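# Feed the thickest rack tube against the cold saw stop

## Task

Take the thickest of the three tubes from the rack and bring it along the cold saw's rollers until its end meets the saw's length stop. It must end up resting motionless on those rollers. The length stop must finish at its preset position. The other two tubes must stay on the rack, each between its pins. None of the three tubes may finish bent.

## Robot and tools

ROBOT AND FRAME. Two arms on carriages share one floor track that runs along y at x = 0. left_rail carries left_arm, which has a left hand, and is always the carriage on the +y side. right_rail carries right_arm, which has a right hand. Each arm base sits at x = 0, y = its carriage's position_m, z = 0.03 m, facing +x. Scene frame: the table top is z = 0, +z is up, +x is the direction the arms face, +y is to their left. The table edge is at x = 0.31 m. Anything falling off the table, or set down off it (the track included), fails the scene.

HAND POINT AXES. Each hand has a hand point 0.05 m in front of the palm. Its +z runs along the straight fingers, +y points out of the palm, and +x runs across the palm. On the right hand +x points away from the thumb; on the left hand it points toward the thumb. Straight fingers reach about 0.06 to 0.07 m past the point. A wrist bracket on the little-finger side can strike things, and with the fingers level the wrist may hang below the hand point.

execute_actions(actions, cameras). actions is a list run in order. Each action may hold rows, steps, until, and the device keys left_rail or right_rail. rows is a table of 1 to 15 rows; each row lasts one control step of 1/30 s. Every row is one list of 28 numbers in [-1, 1] covering both arms: left_arm dx, dy, dz, rx, ry, rz, then left_gripper little, ring, middle, index, thumb_bend, thumb_turn, force_limit, speed, then the same 14 for right_arm and right_gripper. dx to rz are an offset, not a pose. They are measured from that arm's Hand target as it was when the action began, in that Hand target's own axes. Every row in an action counts from that same start, but the next action starts from the new Hand target, so repeating an offset moves the arm further. Scale: 1.0 is 0.6 m or 180 degrees; rx, ry, rz form a single rotation vector. Sending zeros for all six pose numbers re-asks for the current Hand target. steps is 1 to 450 (default 15) and must be at least the number of rows. After the last row, the arm keeps heading for that row's target. until ends an action early on rail conditions, such as {"all": {"status": "ended"}} or {"left_rail": {"position_status": ["!=", "moving"]}}. The controller clips any commanded orientation to within 32 degrees of the measured one. For gentle motion, ramp offsets row by row; 0.01 per row is about 0.18 m/s.

HAND NUMBERS. For the four fingers and thumb_bend, +1 is straight and -1 is curled. For thumb_turn, +1 places the thumb beside the palm and -1 places it opposite the fingers. force_limit maps -1 to +1 linearly onto about 0 to 10 N at the fingertip (15 N for the thumb). speed runs from nearly 0 at -1 up to full speed at +0.48 and above. For a gentle grip, close at speed -0.94 or lower. With the thumb opposed, the hand can close around objects about 0.035 to 0.065 m thick. No value means no change: to leave a hand alone, resend the eight numbers it was last given. A hand's first command may instead use hand_measured plus hand_force_limit and hand_speed.

move(target, speed, blend, stop_force, zero, blocking, cameras). target is either one 28-number row or a list of up to 15 rows. Every row is an offset from the Hand targets at the move's start, not from the preceding row. The paths are straight lines. speed is in m/s, 0.002 to 3.2, default 0.25. blend is a corner radius in m for lists. stop_force is 4 to 120 N; it ends an arm's path when the push against its motion reaches that value. Do not use it for turning hands or for leaving a contact. zero (default true) re-zeroes the force sensor before the move. blocking=false returns after about 0.5 s; after that, call wait or stop before sending rows or another move. The result adds a move: line giving the ending (done, off_target, held, fault, moving) and the limits that acted. The arms are stiff: aiming even slightly past a firm contact can fault the arm.

RAILS. Send {"left_rail": {"position_m": y}}, with y from -1.1 to 2 m; for right_rail the range is -2 to 1.1 m. Optional speed_m_s is 0.01 to 1 (default 1) and acceleration_factor is 0.1 to 1. Follow with an action that waits until position_status is no longer moving. The carriages must stay about 0.98 m or more apart. {"stop": true} brakes a carriage. An arm's targets ride along with its carriage. Let a carriage arrive before reaching to a fixed point or ending the scene. Status words: done, moving, contact_stop, time_out, stopped, stopped_with_arm, stopped_for_other_arm, stopped_for_other_carriage. position_answer not_taken means the value must be sent again.

OTHER TOOLS. wait(seconds 0 to 10) holds the current commands. stop brakes a running move. zoom_image(camera, region [x0, y0, x1, y1] in pixels, at most 504 on each side) enlarges the newest image from cam_high, cam_low, cam_bench_left, cam_bench_right, cam_left_wrist or cam_right_wrist. show_instructions shows the reference pages. zero_wrist_force(arm) re-zeroes that arm's sensor. finished_scene(scene 1 to 3) ends the scene, and the goal must then hold without the robot.

RESULTS. The results report end_effector_position (m), end_effector_quat_wxyz, velocities, and the Hand target. Joint positions give the rail first, then six joints (rad). They also report joint torques, Wrist force and Wrist torque in the hand axes, and motor temperatures. For each gripper they give hand_measured, hand_stopped_by (moving, target, force, stalled, fault) and hand_load_n; a drop in load to about 0 means the grip was lost. Cameras are returned only when asked for, or when actions is empty.

AVOID. Do not exceed the contact torque limits: 297 N m for the shoulders, 135 N m for the elbow, 48.6 N m for each wrist joint. Keep outside force below about 150 N. Either one stops the arm for 10 s. Do not let the arms touch each other. Avoid fast impacts, dropping or releasing tubes while they move, and overloading fingers. Watch for motor heat: warnings start at 70 °C and the brakes set at 85 °C. Keep paths clear of an arm's own base.

Each tool is called as name(argument=value, ...) on one line, values as JSON.

Reference images:

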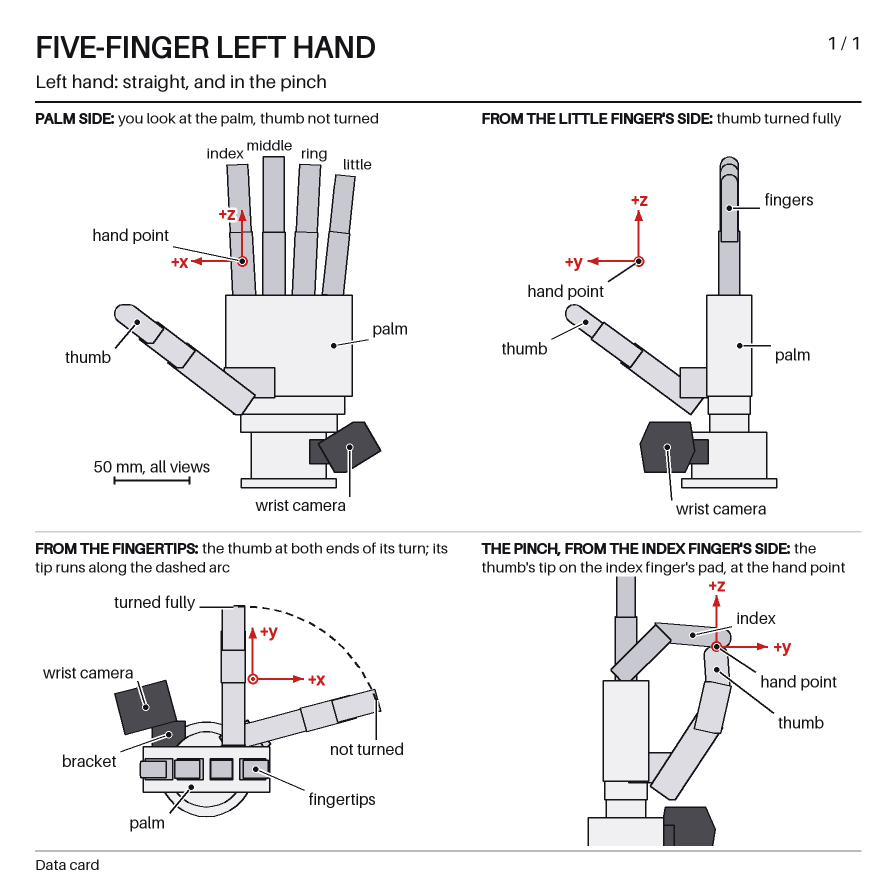

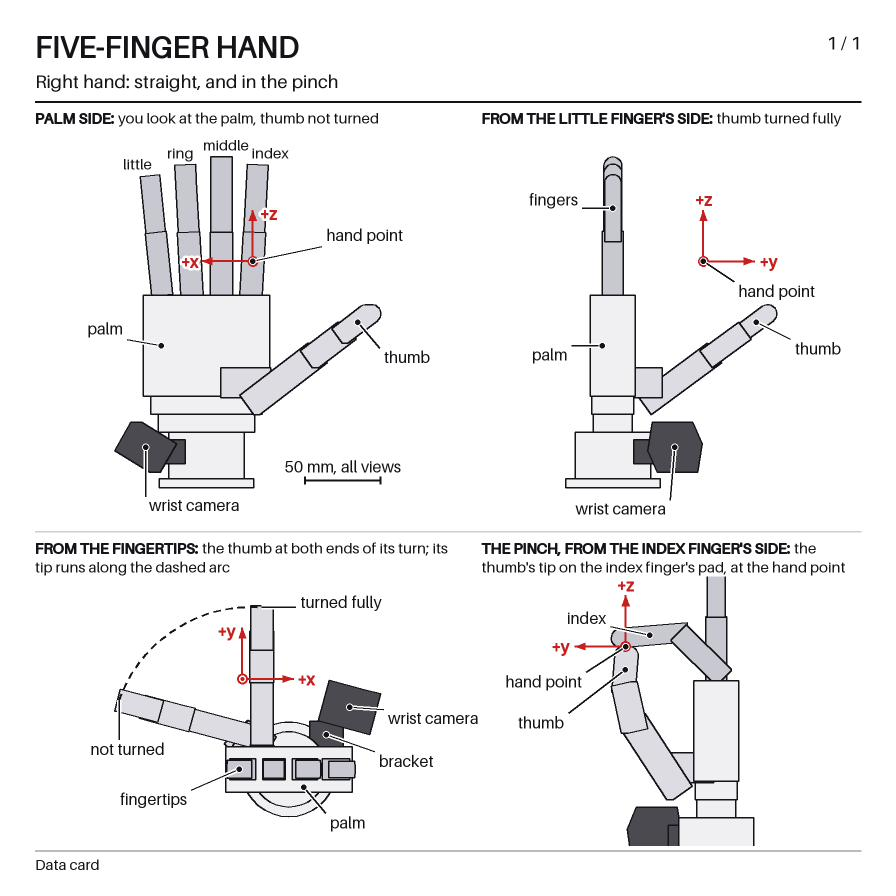

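## Session

execute_actions(actions=[])

Scene clock: 0.00 s.
left_arm: end_effector_position=(+0.7270, +1.2145, +0.5461) hand_measured=(+1.000, +1.000, +1.000, +1.000, +1.000, +1.000) hand_load_n=(+0.0, +0.0, +0.0, +0.0, +0.0, +0.0) hand_stopped_by=(target, target, target, target, target, target) hand_force_limit=0.00 hand_speed=-0.80 end_effector_quat_wxyz=(-0.010, +0.999, +0.000, -0.034) | right_arm: end_effector_position=(+0.7270, -0.5504, +0.5484) hand_measured=(+1.000, +1.000, +1.000, +1.000, +1.000, +1.000) hand_load_n=(+0.0, +0.0, +0.0, +0.0, +0.0, +0.0) hand_stopped_by=(target, target, target, target, target, target) hand_force_limit=0.00 hand_speed=-0.80 end_effector_quat_wxyz=(-0.034, +0.000, +0.999, +0.010)
Joint positions: left_arm=[1.294 -0.281 -1.567 1.565 -1.497 -1.571 -1.851] | right_arm=[-0.591 -0.281 -1.567 1.565 -1.497 -1.571 1.29]
Joint velocities: within noise
Joint torques (N m): no reading
Motor temperatures (°C): left_arm=[43 45 39 38 42 38] | right_arm=[37 41 40 38 41 41]
Wrist force (N): no reading
Wrist torque (N m): no reading
Wrist force, peak (N): no reading
Hand target: left_arm +0.7270, +1.2145, +0.5461; -0.010, +0.999, +0.000, -0.034 | right_arm +0.7270, -0.5504, +0.5484; -0.034, +0.000, +0.999, +0.010
left_rail: position_m=1.294 position_status=done
right_rail: position_m=-0.591 position_status=done

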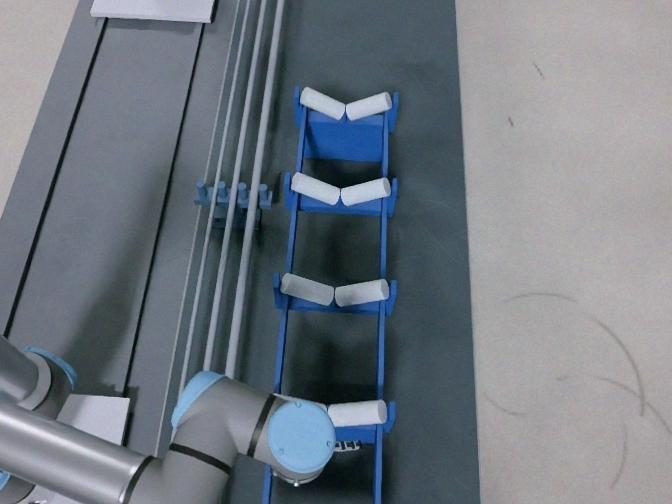

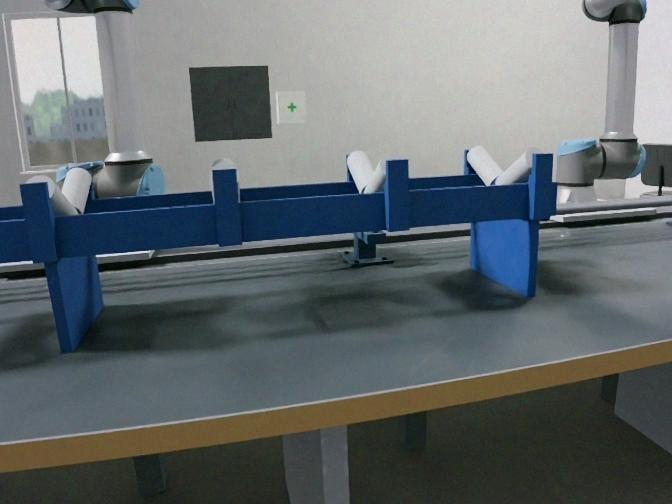

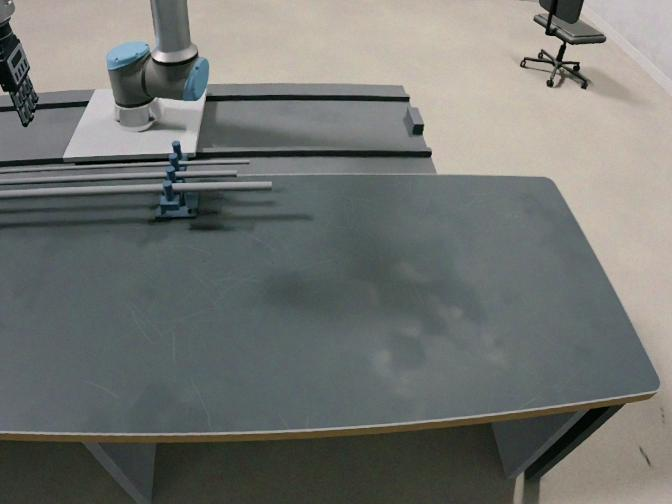

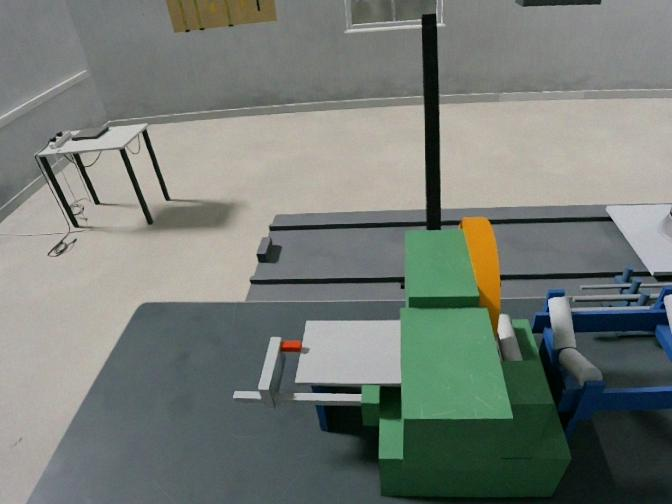

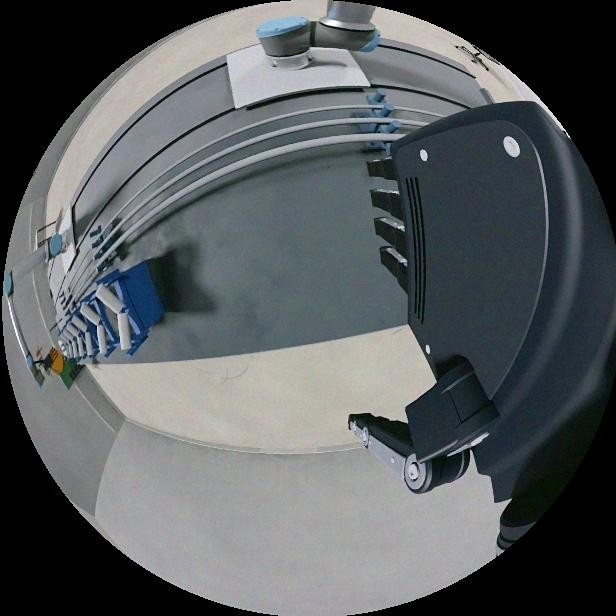

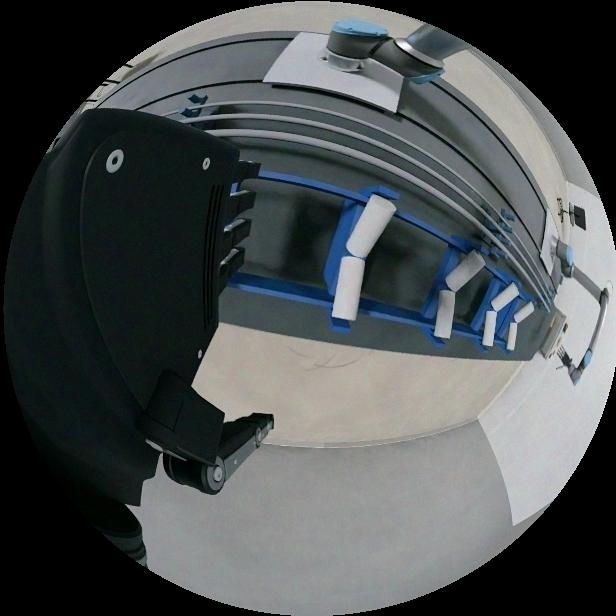

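zoom_image(camera="cam_bench_right", region=[372, 200, 672, 504])

zoom_image(camera="cam_bench_right", region=[220, 290, 420, 440])

zoom_image(camera="cam_bench_left", region=[0, 100, 300, 300])

zoom_image(camera="cam_high", region=[130, 80, 430, 504])

Scaled by 1.658 from the camera's 672x504 image, which has a finer 960x720 frame.

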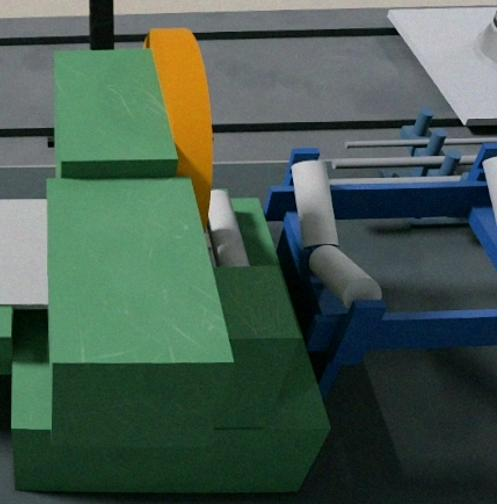

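Scaled by 2.520 from the camera's 672x504 image, which has a finer 960x720 frame.

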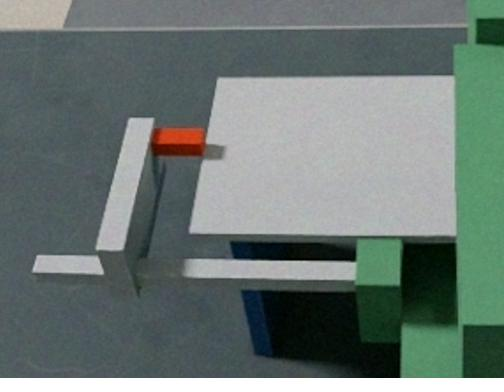

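Scaled by 1.680 from the camera's 672x504 image, which has a finer 960x720 frame.

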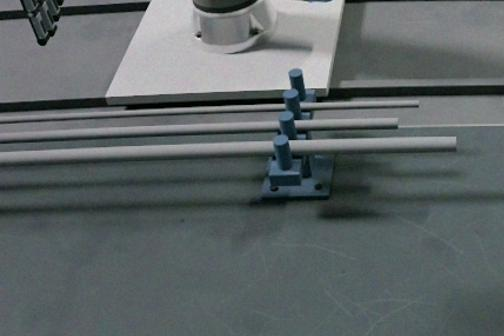

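Scaled by 1.189 from the camera's 672x504 image, which has a finer 960x720 frame.

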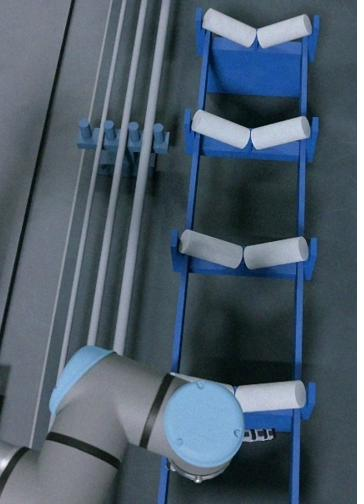

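zoom_image(camera="cam_low", region=[300, 120, 672, 320])

zoom_image(camera="cam_left_wrist", region=[20, 60, 420, 400])

zoom_image(camera="cam_right_wrist", region=[60, 60, 600, 400])

Scaled by 1.355 from the camera's 672x504 image, which has a finer 960x720 frame.

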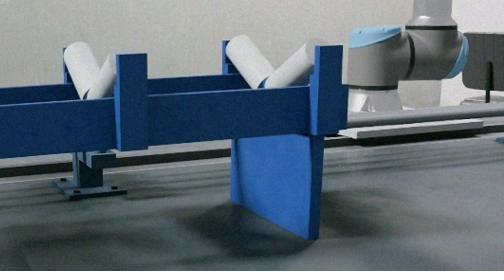

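Scaled by 1.260 from the camera's 616x616 image, which has a finer 880x880 frame.

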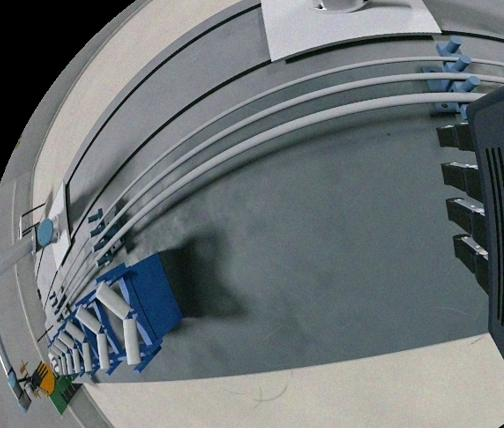

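Region (60, 60, 600, 400) is 540x340 pixels. A region can be at most 504 by 504 pixels.

zoom_image(camera="cam_right_wrist", region=[160, 70, 360, 270])

zoom_image(camera="cam_right_wrist", region=[400, 130, 616, 360])

Scaled by 2.520 from the camera's 616x616 image, which has a finer 880x880 frame.

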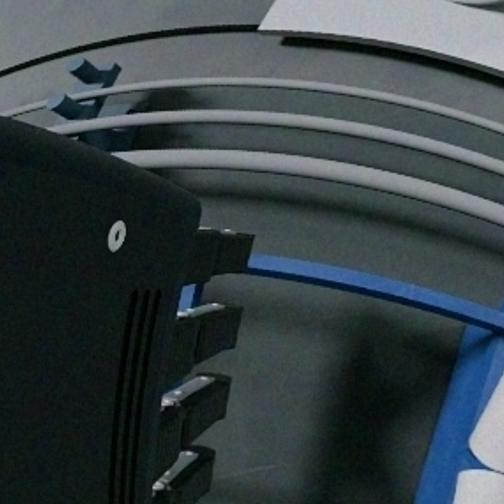

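Scaled by 2.191 from the camera's 616x616 image, which has a finer 880x880 frame.

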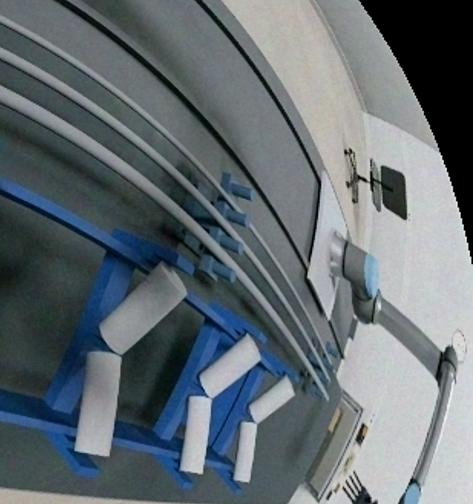

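execute_actions(actions=[{"left_rail":{"position_m":1.46,"speed_m_s":0.5,"acceleration_factor":0.5},"steps":120,"until":{"left_rail":{"position_status":["!=","moving"]}}}])

move(target=[-0.3663,0.0085,0.4358,0.012,0.022,0.5,1,1,1,1,1,-1,0.2,0,0.3654,-0.0086,0.4386,0.022,-0.012,-0.5,1,1,1,1,1,-1,0.2,0], speed=0.3, cameras=["all"])

Scene clock: 221.97 s.
left_arm: end_effector_position=(+0.7270, +1.3805, +0.5461) hand_measured=(+1.000, +1.000, +1.000, +1.000, +1.000, +1.000) hand_load_n=(+0.0, +0.0, +0.0, +0.0, -0.5, +0.0) hand_stopped_by=(target, target, target, target, target, target) hand_force_limit=0.00 hand_speed=-0.80 end_effector_quat_wxyz=(-0.010, +0.999, +0.000, -0.034) | right_arm: end_effector_position=(+0.7270, -0.5504, +0.5484) hand_measured=(+1.000, +1.000, +1.000, +1.000, +1.000, +1.000) hand_load_n=(+0.0, +0.0, +0.0, +0.5, +0.0, +0.0) hand_stopped_by=(target, target, target, target, target, target) hand_force_limit=0.00 hand_speed=-0.80 end_effector_quat_wxyz=(-0.034, +0.000, +0.999, +0.010)
Joint positions: left_arm=[1.46 -0.281 -1.567 1.565 -1.497 -1.571 -1.851] | right_arm=[-0.591 -0.281 -1.567 1.565 -1.497 -1.571 1.29]
Joint torques (N m): left_arm=[1.99 -49.25 -45.72 -3.53 0.5 0.03] | right_arm=[1.67 -48.06 -47.94 -4.01 -0.41 -0.03]
Wrist force (N): left_arm=[-0.4 0.2 -0.2] | right_arm=[0.1 -0.2 0.2]
Wrist torque (N m): left_arm=[0.04 0.04 -0.03] | right_arm=[-0.04 -0.03 0.00]
Wrist force, peak (N): left_arm=[-0.5 1.3 -0.3] | right_arm=[0.4 -0.5 0.4]
Hand target: left_arm +0.7270, +1.3805, +0.5461; -0.010, +0.999, +0.000, -0.034 | right_arm +0.7270, -0.5504, +0.5484; -0.034, +0.000, +0.999, +0.010
left_rail: position_m=1.460 speed_m_s=0.50 position_status=done
right_rail: position_m=-0.591 position_status=done

Scene clock: 225.43 s.
left_arm: end_effector_position=(+0.4898, +1.3804, +0.3003) hand_measured=(+1.000, +1.000, +1.000, +1.000, +1.000, -1.000) hand_load_n=(+0.0, +0.0, +0.0, +0.0, +0.0, +0.0) hand_stopped_by=(target, target, target, target, target, target) hand_force_limit=0.20 hand_speed=0.00 end_effector_quat_wxyz=(+0.000, +0.707, -0.707, +0.000) | right_arm: end_effector_position=(+0.4903, -0.5505, +0.3010) hand_measured=(+1.000, +1.000, +1.000, +1.000, +1.000, -1.000) hand_load_n=(+0.0, +0.0, +0.0, +0.0, +0.0, +0.0) hand_stopped_by=(target, target, target, target, target, target) hand_force_limit=0.20 hand_speed=0.00 end_effector_quat_wxyz=(+0.000, +0.707, -0.707, +0.000)
Joint positions: left_arm=[1.46 -0.409 -1.754 2.198 -2.014 -1.571 -0.409] | right_arm=[-0.591 -0.304 -1.758 2.2 -2.012 -1.571 -0.304]
Joint torques (N m): left_arm=[-12.94 -43.69 -32.86 -5.76 -2.35 1.1] | right_arm=[-8.69 -44.4 -36.5 -7.35 3.07 -2.99]
Wrist force (N): left_arm=[-0.4 0.0 0.4] | right_arm=[0.2 0.3 0.4]
Wrist torque (N m): left_arm=[-0.04 0.05 -0.04] | right_arm=[0.06 -0.06 0.14]
Wrist force, peak (N): left_arm=[-0.5 0.5 1.0] | right_arm=[0.0 0.4 0.9]
Hand target: left_arm +0.4897, +1.3804, +0.3002; +0.000, +0.707, -0.707, +0.000 | right_arm +0.4902, -0.5505, +0.3009; +0.000, +0.707, -0.707, +0.000
Off the commanded pose: left_arm 0.000 m, 0 deg | right_arm 0.000 m, 0 deg.
left_rail: position_m=1.460 speed_m_s=0.50 position_status=done
right_rail: position_m=-0.591 position_status=done
move: done
camera_calibration:
cam_left_wrist: T_world_to_cam=[[0.974071, -0.223585, -0.0345881, -0.155986], [-0.172631, -0.833324, 0.525138, 1.06962], [-0.146236, -0.505551, -0.850314, 1.14024], [0, 0, 0, 1]] pos_world=[0.503336, 1.43292, 0.402464]
cam_right_wrist: T_world_to_cam=[[-0.964624, -0.2627, 0.0220933, 0.321732], [-0.211008, 0.81961, 0.532649, 0.397382], [-0.158035, 0.509145, -0.846048, 0.72418], [0, 0, 0, 1]] pos_world=[0.508648, -0.609891, 0.393918]

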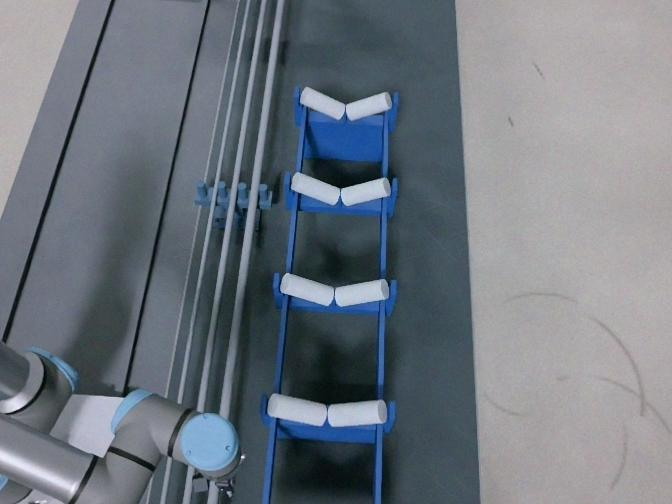

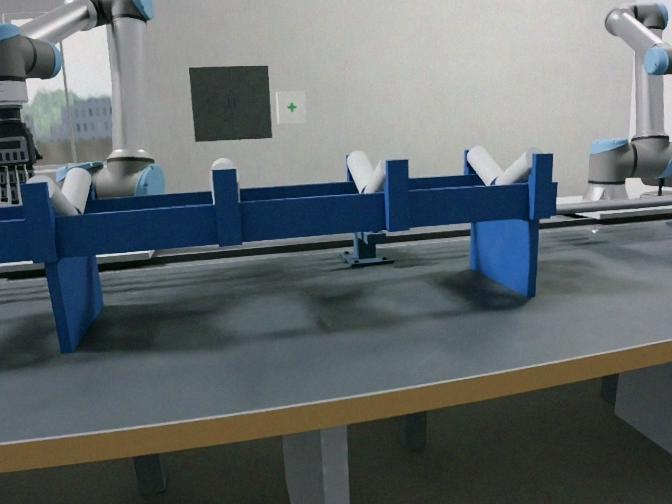

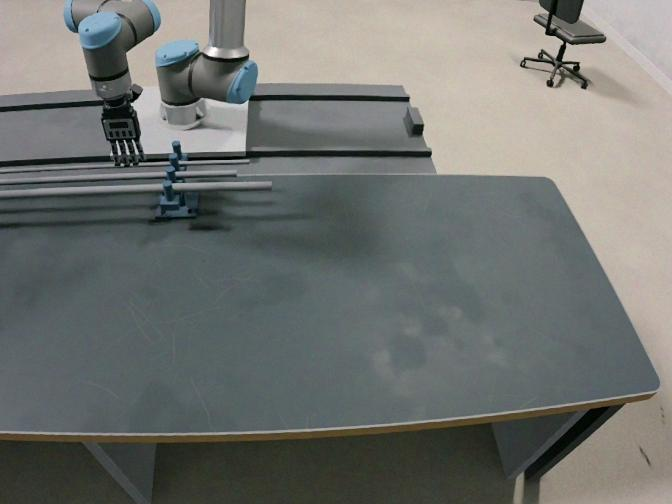

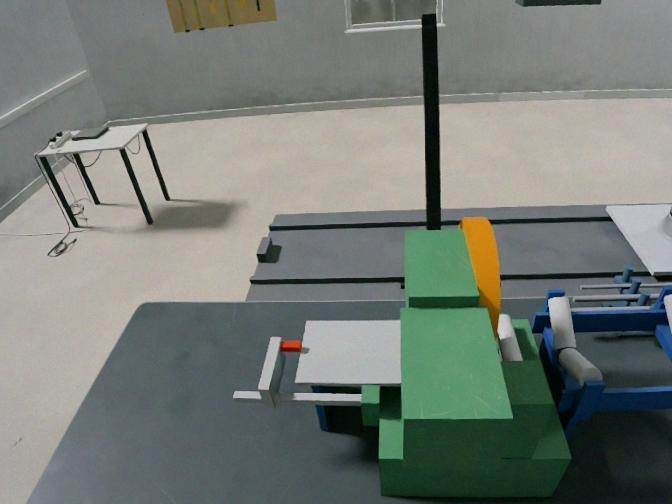

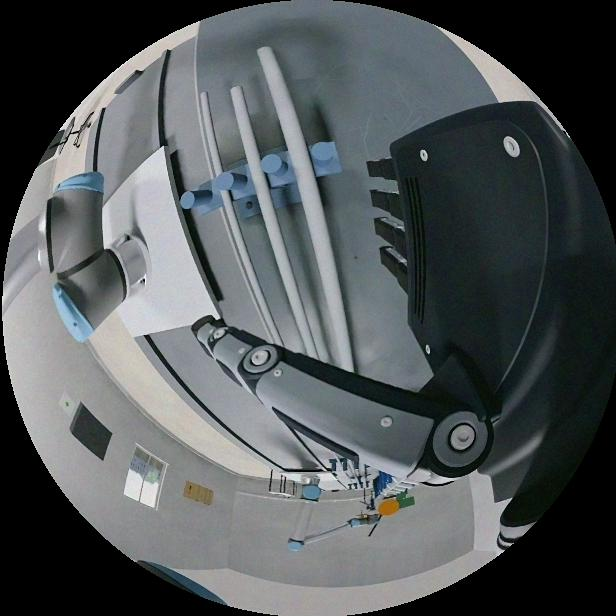

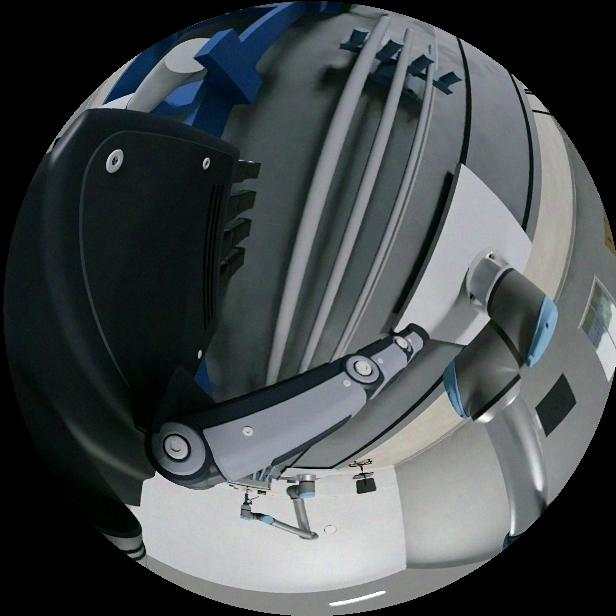

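zoom_image(camera="cam_right_wrist", region=[220, 20, 470, 270])

zoom_image(camera="cam_left_wrist", region=[170, 100, 420, 350])

Scaled by 2.016 from the camera's 616x616 image, which has a finer 880x880 frame.

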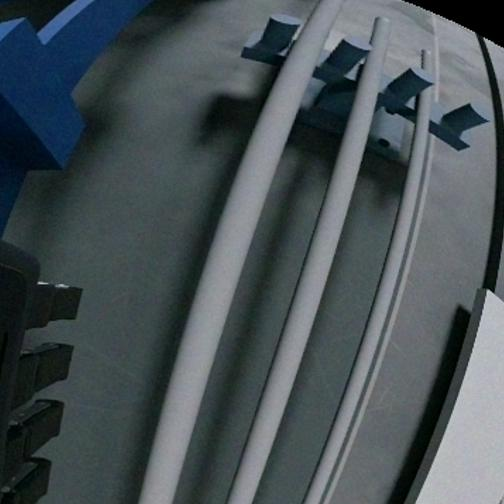

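Scaled by 2.016 from the camera's 616x616 image, which has a finer 880x880 frame.

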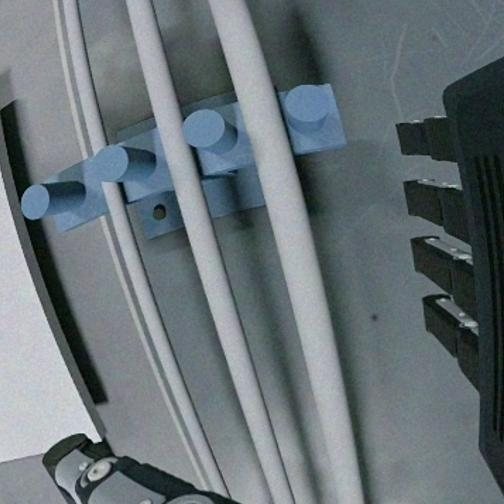

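move(target=[0,0.008,0.2503,0,0,0,1,1,1,1,1,-1,0.2,0,0,0.0203,0.2515,0,0,0,1,1,1,1,1,-1,0.2,0], speed=0.15, cameras=["cam_left_wrist","cam_right_wrist"])

zoom_image(camera="cam_right_wrist", region=[180, 20, 430, 400])

zoom_image(camera="cam_left_wrist", region=[180, 20, 430, 400])

Scene clock: 267.63 s.
left_arm: end_effector_position=(+0.4848, +1.3804, +0.1502) hand_measured=(+1.000, +1.000, +1.000, +1.000, +1.000, -1.000) hand_load_n=(+0.5, +0.0, +0.0, +0.0, +0.0, +0.0) hand_stopped_by=(target, target, target, target, target, target) hand_force_limit=0.20 hand_speed=0.00 end_effector_quat_wxyz=(+0.000, +0.707, -0.707, +0.000) | right_arm: end_effector_position=(+0.4779, -0.5506, +0.1502) hand_measured=(+1.000, +1.000, +1.000, +1.000, +1.000, -1.000) hand_load_n=(+0.0, +0.0, +0.0, +0.0, +0.0, +0.0) hand_stopped_by=(target, target, target, target, target, target) hand_force_limit=0.20 hand_speed=0.00 end_effector_quat_wxyz=(+0.000, +0.707, -0.707, +0.000)
Joint positions: left_arm=[1.46 -0.413 -1.576 2.366 -2.36 -1.571 -0.412] | right_arm=[-0.591 -0.311 -1.592 2.381 -2.36 -1.571 -0.312]
Joint torques (N m): left_arm=[6.86 -16.6 -25.71 -5.53 -2.5 0.95] | right_arm=[9.2 -13.16 -26.63 -7.22 -0.07 -0.27]
Wrist force (N): left_arm=[-0.7 0.4 0.1] | right_arm=[0.9 -0.1 0.4]
Wrist torque (N m): left_arm=[0.04 0.10 0.14] | right_arm=[0.00 -0.17 0.18]
Wrist force, peak (N): left_arm=[-0.9 0.3 1.1] | right_arm=[-0.1 0.1 1.1]
Hand target: left_arm +0.4848, +1.3804, +0.1501; +0.000, +0.707, -0.707, +0.000 | right_arm +0.4780, -0.5505, +0.1500; +0.000, +0.707, -0.707, +0.000
Off the commanded pose: left_arm 0.000 m, 0 deg | right_arm 0.000 m, 0 deg.
left_rail: position_m=1.460 speed_m_s=0.50 position_status=done
right_rail: position_m=-0.591 position_status=done
move: done
camera_calibration:
cam_left_wrist: T_world_to_cam=[[0.973987, -0.223948, -0.0345855, -0.155746], [-0.172936, -0.833236, 0.525177, 1.1476], [-0.14643, -0.505535, -0.85029, 1.01194], [0, 0, 0, 1]] pos_world=[0.498335, 1.43292, 0.252364]
cam_right_wrist: T_world_to_cam=[[-0.964527, -0.263057, 0.0220845, 0.312813], [-0.211308, 0.819504, 0.532693, 0.475244], [-0.158227, 0.50913, -0.846021, 0.594767], [0, 0, 0, 1]] pos_world=[0.496248, -0.609991, 0.243118]
Images, in order (width x height): cam_left_wrist 616x616, cam_right_wrist 616x616.

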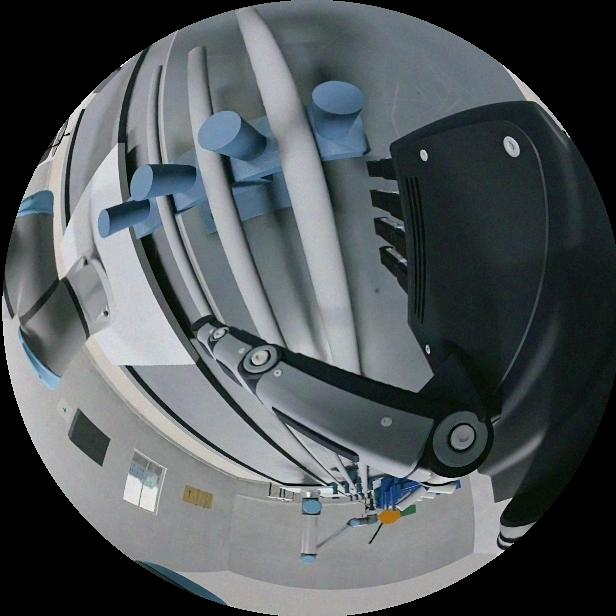

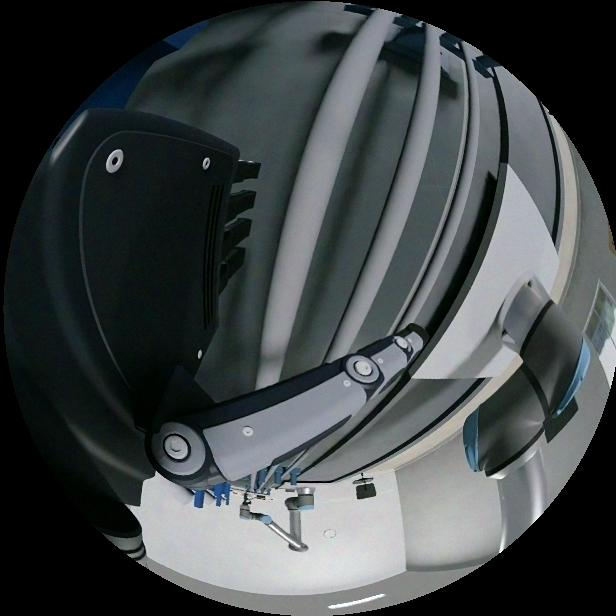

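Scaled by 1.326 from the camera's 616x616 image, which has a finer 880x880 frame.

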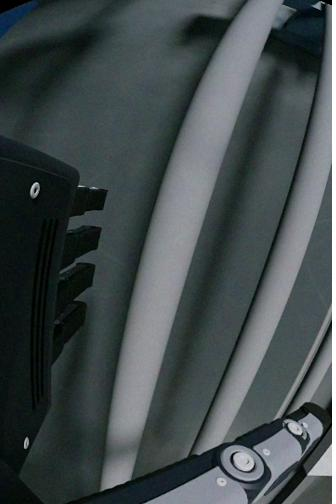

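Scaled by 1.326 from the camera's 616x616 image, which has a finer 880x880 frame.

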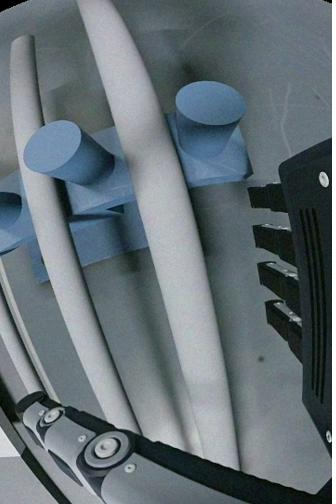

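zoom_image(camera="cam_right_wrist", region=[260, 160, 440, 240])

Scaled by 2.800 from the camera's 616x616 image, which has a finer 880x880 frame.

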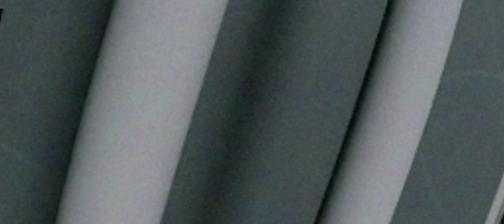

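move(target=[0,0,0.1,0,0,0,1,1,1,1,0.5,-1,0.2,0,0,0,0.1,0,0,0,1,1,1,1,0.5,-1,0.2,0], speed=0.08, stop_force=10, cameras=["cam_left_wrist","cam_right_wrist"])

Scene clock: 322.00 s.
left_arm: end_effector_position=(+0.4848, +1.3804, +0.0901) hand_measured=(+1.000, +1.000, +1.000, +1.000, +0.500, -1.000) hand_load_n=(+0.0, +0.0, +0.0, +0.0, +0.0, +0.0) hand_stopped_by=(target, target, target, target, target, target) hand_force_limit=0.20 hand_speed=0.00 end_effector_quat_wxyz=(+0.000, +0.707, -0.707, +0.000) | right_arm: end_effector_position=(+0.4779, -0.5505, +0.0900) hand_measured=(+1.000, +1.000, +1.000, +1.000, +0.500, -1.000) hand_load_n=(+0.0, +0.0, +0.5, +0.0, +0.0, +0.0) hand_stopped_by=(target, target, target, target, target, target) hand_force_limit=0.20 hand_speed=0.00 end_effector_quat_wxyz=(+0.000, +0.707, -0.707, +0.000)
Joint positions: left_arm=[1.46 -0.413 -1.467 2.41 -2.514 -1.571 -0.412] | right_arm=[-0.591 -0.311 -1.48 2.427 -2.516 -1.571 -0.312]
Joint torques (N m): left_arm=[9.79 -25.64 -20.43 -5.64 -2.41 1.4] | right_arm=[13.24 -17.29 -22.33 -7.3 2.87 3.2]
Wrist force (N): left_arm=[-0.6 0.0 0.5] | right_arm=[0.5 -0.3 0.0]
Wrist torque (N m): left_arm=[-0.06 0.10 0.15] | right_arm=[-0.02 -0.09 0.08]
Wrist force, peak (N): left_arm=[-1.1 0.6 0.2] | right_arm=[0.8 -0.5 0.2]
Hand target: left_arm +0.4848, +1.3804, +0.0901; +0.000, +0.707, -0.707, +0.000 | right_arm +0.4779, -0.5505, +0.0900; +0.000, +0.707, -0.707, +0.000
Off the commanded pose: left_arm 0.000 m, 0 deg | right_arm 0.000 m, 0 deg.
left_rail: position_m=1.460 speed_m_s=0.50 position_status=done
right_rail: position_m=-0.591 position_status=done
move: done
camera_calibration:
cam_left_wrist: T_world_to_cam=[[0.973987, -0.223948, -0.0345855, -0.157824], [-0.172936, -0.833236, 0.525177, 1.17916], [-0.14643, -0.505535, -0.85029, 0.96084], [0, 0, 0, 1]] pos_world=[0.498335, 1.43292, 0.192264]
cam_right_wrist: T_world_to_cam=[[-0.964543, -0.263007, 0.0220035, 0.314196], [-0.21131, 0.819515, 0.532675, 0.507324], [-0.15813, 0.509138, -0.846034, 0.543796], [0, 0, 0, 1]] pos_world=[0.496248, -0.609991, 0.182918]
Images, in order (width x height): cam_left_wrist 616x616, cam_right_wrist 616x616.

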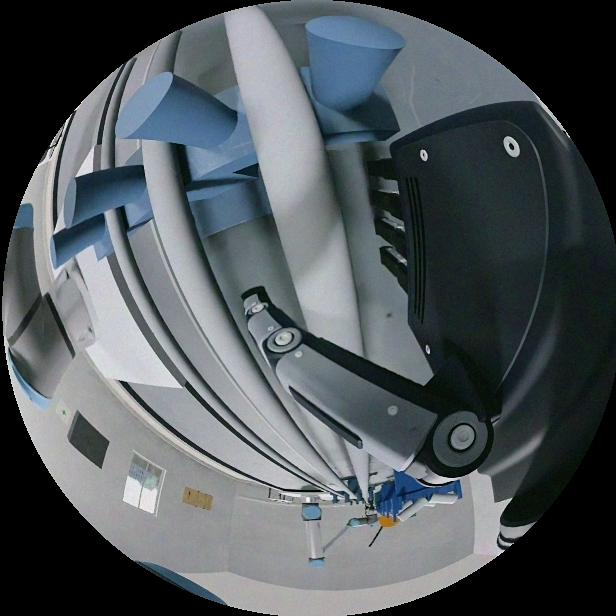

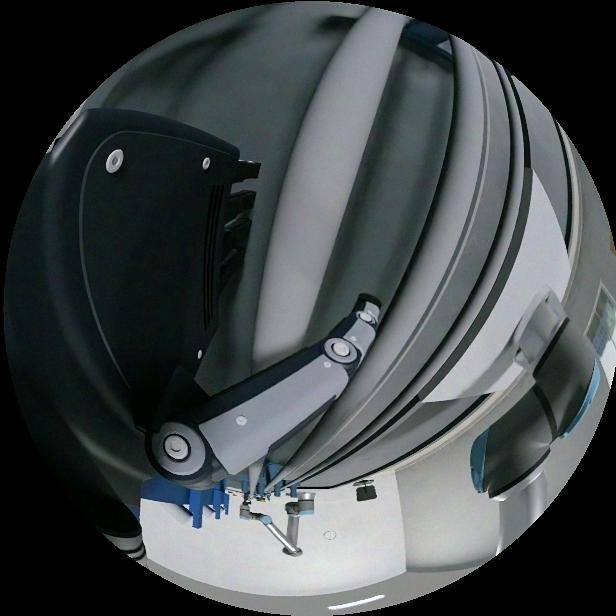

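execute_actions(actions=[{"rows":[[0,0,0,0,0,0,0,0,0,0,0.5,-1,0,-0.4,0,0,0,0,0,0,0,0,0,0,0.5,-1,0,-0.4]],"steps":45}], cameras=["cam_left_wrist","cam_right_wrist"])

Scene clock: 327.77 s.
left_arm: end_effector_position=(+0.4848, +1.3804, +0.0901) hand_measured=(+0.000, +0.000, +0.000, +0.000, +0.500, -1.000) hand_load_n=(+0.0, +0.0, +0.0, +0.0, +0.0, +0.0) hand_stopped_by=(target, target, target, target, target, target) hand_force_limit=0.00 hand_speed=-0.40 end_effector_quat_wxyz=(+0.000, +0.707, -0.707, +0.000) | right_arm: end_effector_position=(+0.4779, -0.5505, +0.0900) hand_measured=(+0.000, +0.000, +0.000, +0.000, +0.500, -1.000) hand_load_n=(+0.0, +0.5, +0.5, +0.5, +0.0, +0.5) hand_stopped_by=(target, target, target, target, target, target) hand_force_limit=0.00 hand_speed=-0.40 end_effector_quat_wxyz=(+0.000, +0.707, -0.707, +0.000)
Joint positions: left_arm=[1.46 -0.413 -1.467 2.41 -2.514 -1.571 -0.412] | right_arm=[-0.591 -0.311 -1.48 2.427 -2.516 -1.571 -0.312]
Joint torques (N m): left_arm=[11.33 -26.59 -20.6 -4.6 -2.53 1.35] | right_arm=[12.4 -19.69 -22.46 -5.86 2.52 2.64]
Wrist force (N): left_arm=[-0.9 0.2 0.1] | right_arm=[0.6 -0.2 0.0]
Wrist torque (N m): left_arm=[0.01 0.13 0.14] | right_arm=[0.03 -0.12 0.10]
Wrist force, peak (N): left_arm=[-1.2 0.4 0.3] | right_arm=[0.5 -0.9 0.5]
Hand target: left_arm +0.4848, +1.3804, +0.0901; +0.000, +0.707, -0.707, +0.000 | right_arm +0.4779, -0.5505, +0.0900; +0.000, +0.707, -0.707, +0.000
Off the commanded pose: left_arm 0.000 m, 0 deg | right_arm 0.000 m, 0 deg.
left_rail: position_m=1.460 speed_m_s=0.50 position_status=done
right_rail: position_m=-0.591 position_status=done
camera_calibration:
cam_left_wrist: T_world_to_cam=[[0.973987, -0.223948, -0.0345855, -0.157824], [-0.172936, -0.833236, 0.525177, 1.17916], [-0.14643, -0.505535, -0.85029, 0.96084], [0, 0, 0, 1]] pos_world=[0.498335, 1.43292, 0.192264]
cam_right_wrist: T_world_to_cam=[[-0.964543, -0.263007, 0.0220035, 0.314196], [-0.21131, 0.819515, 0.532675, 0.507324], [-0.15813, 0.509138, -0.846034, 0.543796], [0, 0, 0, 1]] pos_world=[0.496248, -0.609991, 0.182918]
Images, in order (width x height): cam_left_wrist 616x616, cam_right_wrist 616x616.

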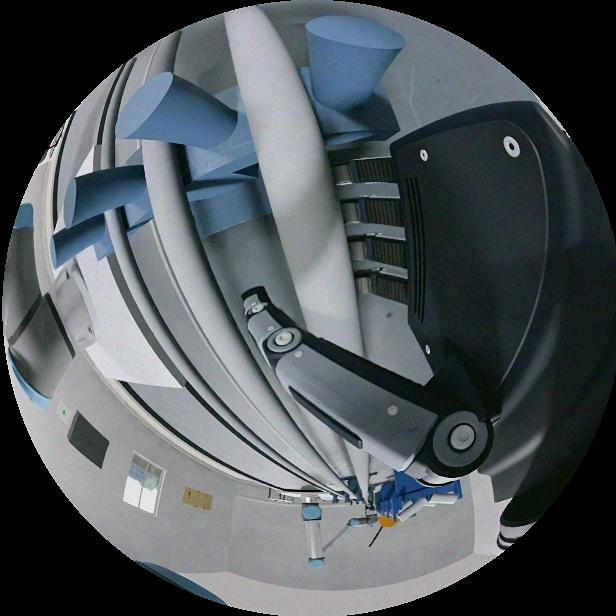

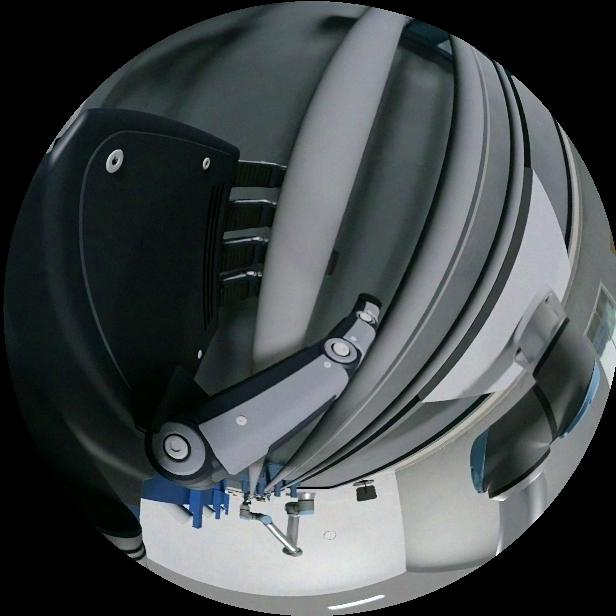

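move(target=[0,0,-0.035,0,0,0,0,0,0,0,0.5,-1,0,-0.4,0,0,-0.035,0,0,0,0,0,0,0,0.5,-1,0,-0.4], speed=0.015, stop_force=4)

Scene clock: 335.37 s.
left_arm: end_effector_position=(+0.4848, +1.3804, +0.1080) hand_measured=(+0.000, +0.000, +0.000, +0.000, +0.500, -1.000) hand_load_n=(+1.0, +2.0, +0.0, +1.0, +0.0, +0.0) hand_stopped_by=(target, target, target, target, target, target) hand_force_limit=0.00 hand_speed=-0.40 end_effector_quat_wxyz=(+0.000, +0.707, -0.707, +0.000) | right_arm: end_effector_position=(+0.4779, -0.5505, +0.1048) hand_measured=(+0.000, +0.000, +0.000, +0.000, +0.500, -1.000) hand_load_n=(+0.0, +0.0, +0.0, +0.0, +0.0, +0.0) hand_stopped_by=(target, target, target, target, target, target) hand_force_limit=0.00 hand_speed=-0.40 end_effector_quat_wxyz=(+0.000, +0.707, -0.707, +0.000)
Joint positions: left_arm=[1.46 -0.413 -1.501 2.399 -2.467 -1.571 -0.412] | right_arm=[-0.591 -0.311 -1.509 2.417 -2.477 -1.571 -0.312]
Joint torques (N m): left_arm=[4.23 -24.26 -22.03 -5.49 -2.04 1.72] | right_arm=[5.83 -16.72 -23.44 -7.27 2.45 2.96]
Wrist force (N): left_arm=[-0.6 -1.4 3.2] | right_arm=[0.4 0.0 0.4]
Wrist torque (N m): left_arm=[-0.02 0.23 0.21] | right_arm=[0.02 -0.09 0.08]
Wrist force, peak (N): left_arm=[-1.6 -0.2 5.3] | right_arm=[0.9 -0.4 6.3]
Hand target: left_arm +0.4848, +1.3804, +0.1080; +0.000, +0.707, -0.707, +0.000 (not the last commanded pose) | right_arm +0.4779, -0.5505, +0.1048; +0.000, +0.707, -0.707, +0.000 (not the last commanded pose)
Off the commanded pose: left_arm 0.003 m, 0 deg | right_arm 0.006 m, 0 deg.
left_rail: position_m=1.460 speed_m_s=0.50 position_status=done
right_rail: position_m=-0.591 position_status=done
move: contact (left_arm, right_arm)

execute_actions(actions=[{"rows":[[0,0,0,0,0,0,0,0,0,0,-0.6,-1,-0.3,-0.75,0,0,0,0,0,0,0,0,0,0,-0.6,-1,-0.3,-0.75]],"steps":90}], cameras=["cam_left_wrist","cam_right_wrist"])

Scene clock: 351.00 s.
left_arm: end_effector_position=(+0.4848, +1.3804, +0.1080) hand_measured=(+0.000, +0.000, +0.000, +0.000, +0.266, -1.000) hand_load_n=(+1.5, +2.0, +0.0, +1.5, +4.0, +0.0) hand_stopped_by=(target, target, target, target, force, target) hand_force_limit=-0.30 hand_speed=-0.75 end_effector_quat_wxyz=(+0.000, +0.707, -0.707, +0.000) | right_arm: end_effector_position=(+0.4779, -0.5505, +0.1048) hand_measured=(+0.000, +0.000, +0.000, +0.000, +0.100, -1.000) hand_load_n=(+0.0, +1.0, +0.5, +1.0, +5.0, +0.5) hand_stopped_by=(target, target, target, target, force, target) hand_force_limit=-0.30 hand_speed=-0.75 end_effector_quat_wxyz=(+0.000, +0.707, -0.707, +0.000)
Joint positions: left_arm=[1.46 -0.413 -1.501 2.399 -2.467 -1.571 -0.412] | right_arm=[-0.591 -0.311 -1.509 2.417 -2.477 -1.571 -0.312]
Joint torques (N m): left_arm=[-5.85 -25.87 -25.51 -4.59 0.56 1.05] | right_arm=[-7.16 -18.52 -32.53 -7.37 2.51 2.68]
Wrist force (N): left_arm=[-0.9 -0.5 -0.3] | right_arm=[0.3 0.8 -0.6]
Wrist torque (N m): left_arm=[0.01 0.22 0.21] | right_arm=[0.00 -0.07 0.06]
Wrist force, peak (N): left_arm=[-0.4 -1.2 3.5] | right_arm=[0.2 2.0 -2.0]
Hand target: left_arm +0.4848, +1.3804, +0.1080; +0.000, +0.707, -0.707, +0.000 | right_arm +0.4779, -0.5505, +0.1048; +0.000, +0.707, -0.707, +0.000
Off the commanded pose: left_arm 0.000 m, 0 deg | right_arm 0.000 m, 0 deg.
left_rail: position_m=1.460 speed_m_s=0.50 position_status=done
right_rail: position_m=-0.591 position_status=done
camera_calibration:
cam_left_wrist: T_world_to_cam=[[0.973987, -0.223948, -0.0345855, -0.157205], [-0.172936, -0.833236, 0.525177, 1.16976], [-0.14643, -0.505535, -0.85029, 0.97606], [0, 0, 0, 1]] pos_world=[0.498335, 1.43292, 0.210164]
cam_right_wrist: T_world_to_cam=[[-0.964543, -0.263007, 0.0220035, 0.31387], [-0.21131, 0.819515, 0.532675, 0.49944], [-0.15813, 0.509138, -0.846034, 0.556317], [0, 0, 0, 1]] pos_world=[0.496248, -0.609991, 0.197718]
Images, in order (width x height): cam_left_wrist 616x616, cam_right_wrist 616x616.

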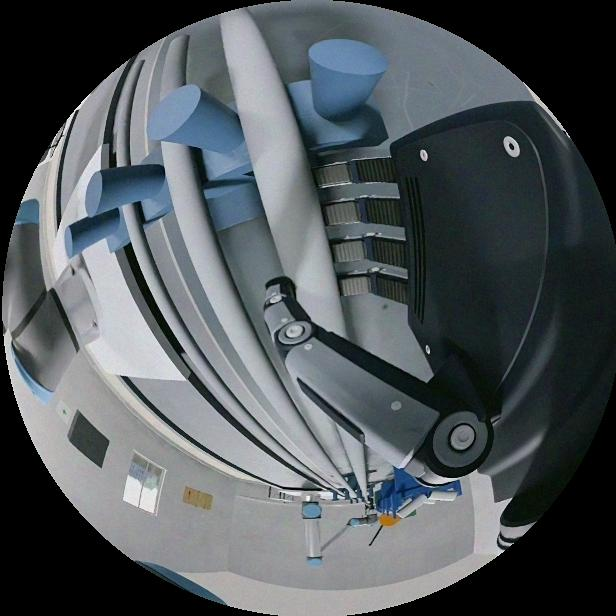

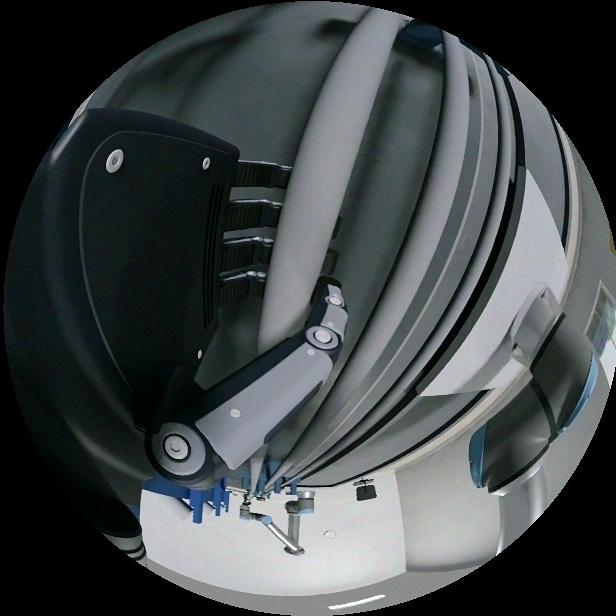

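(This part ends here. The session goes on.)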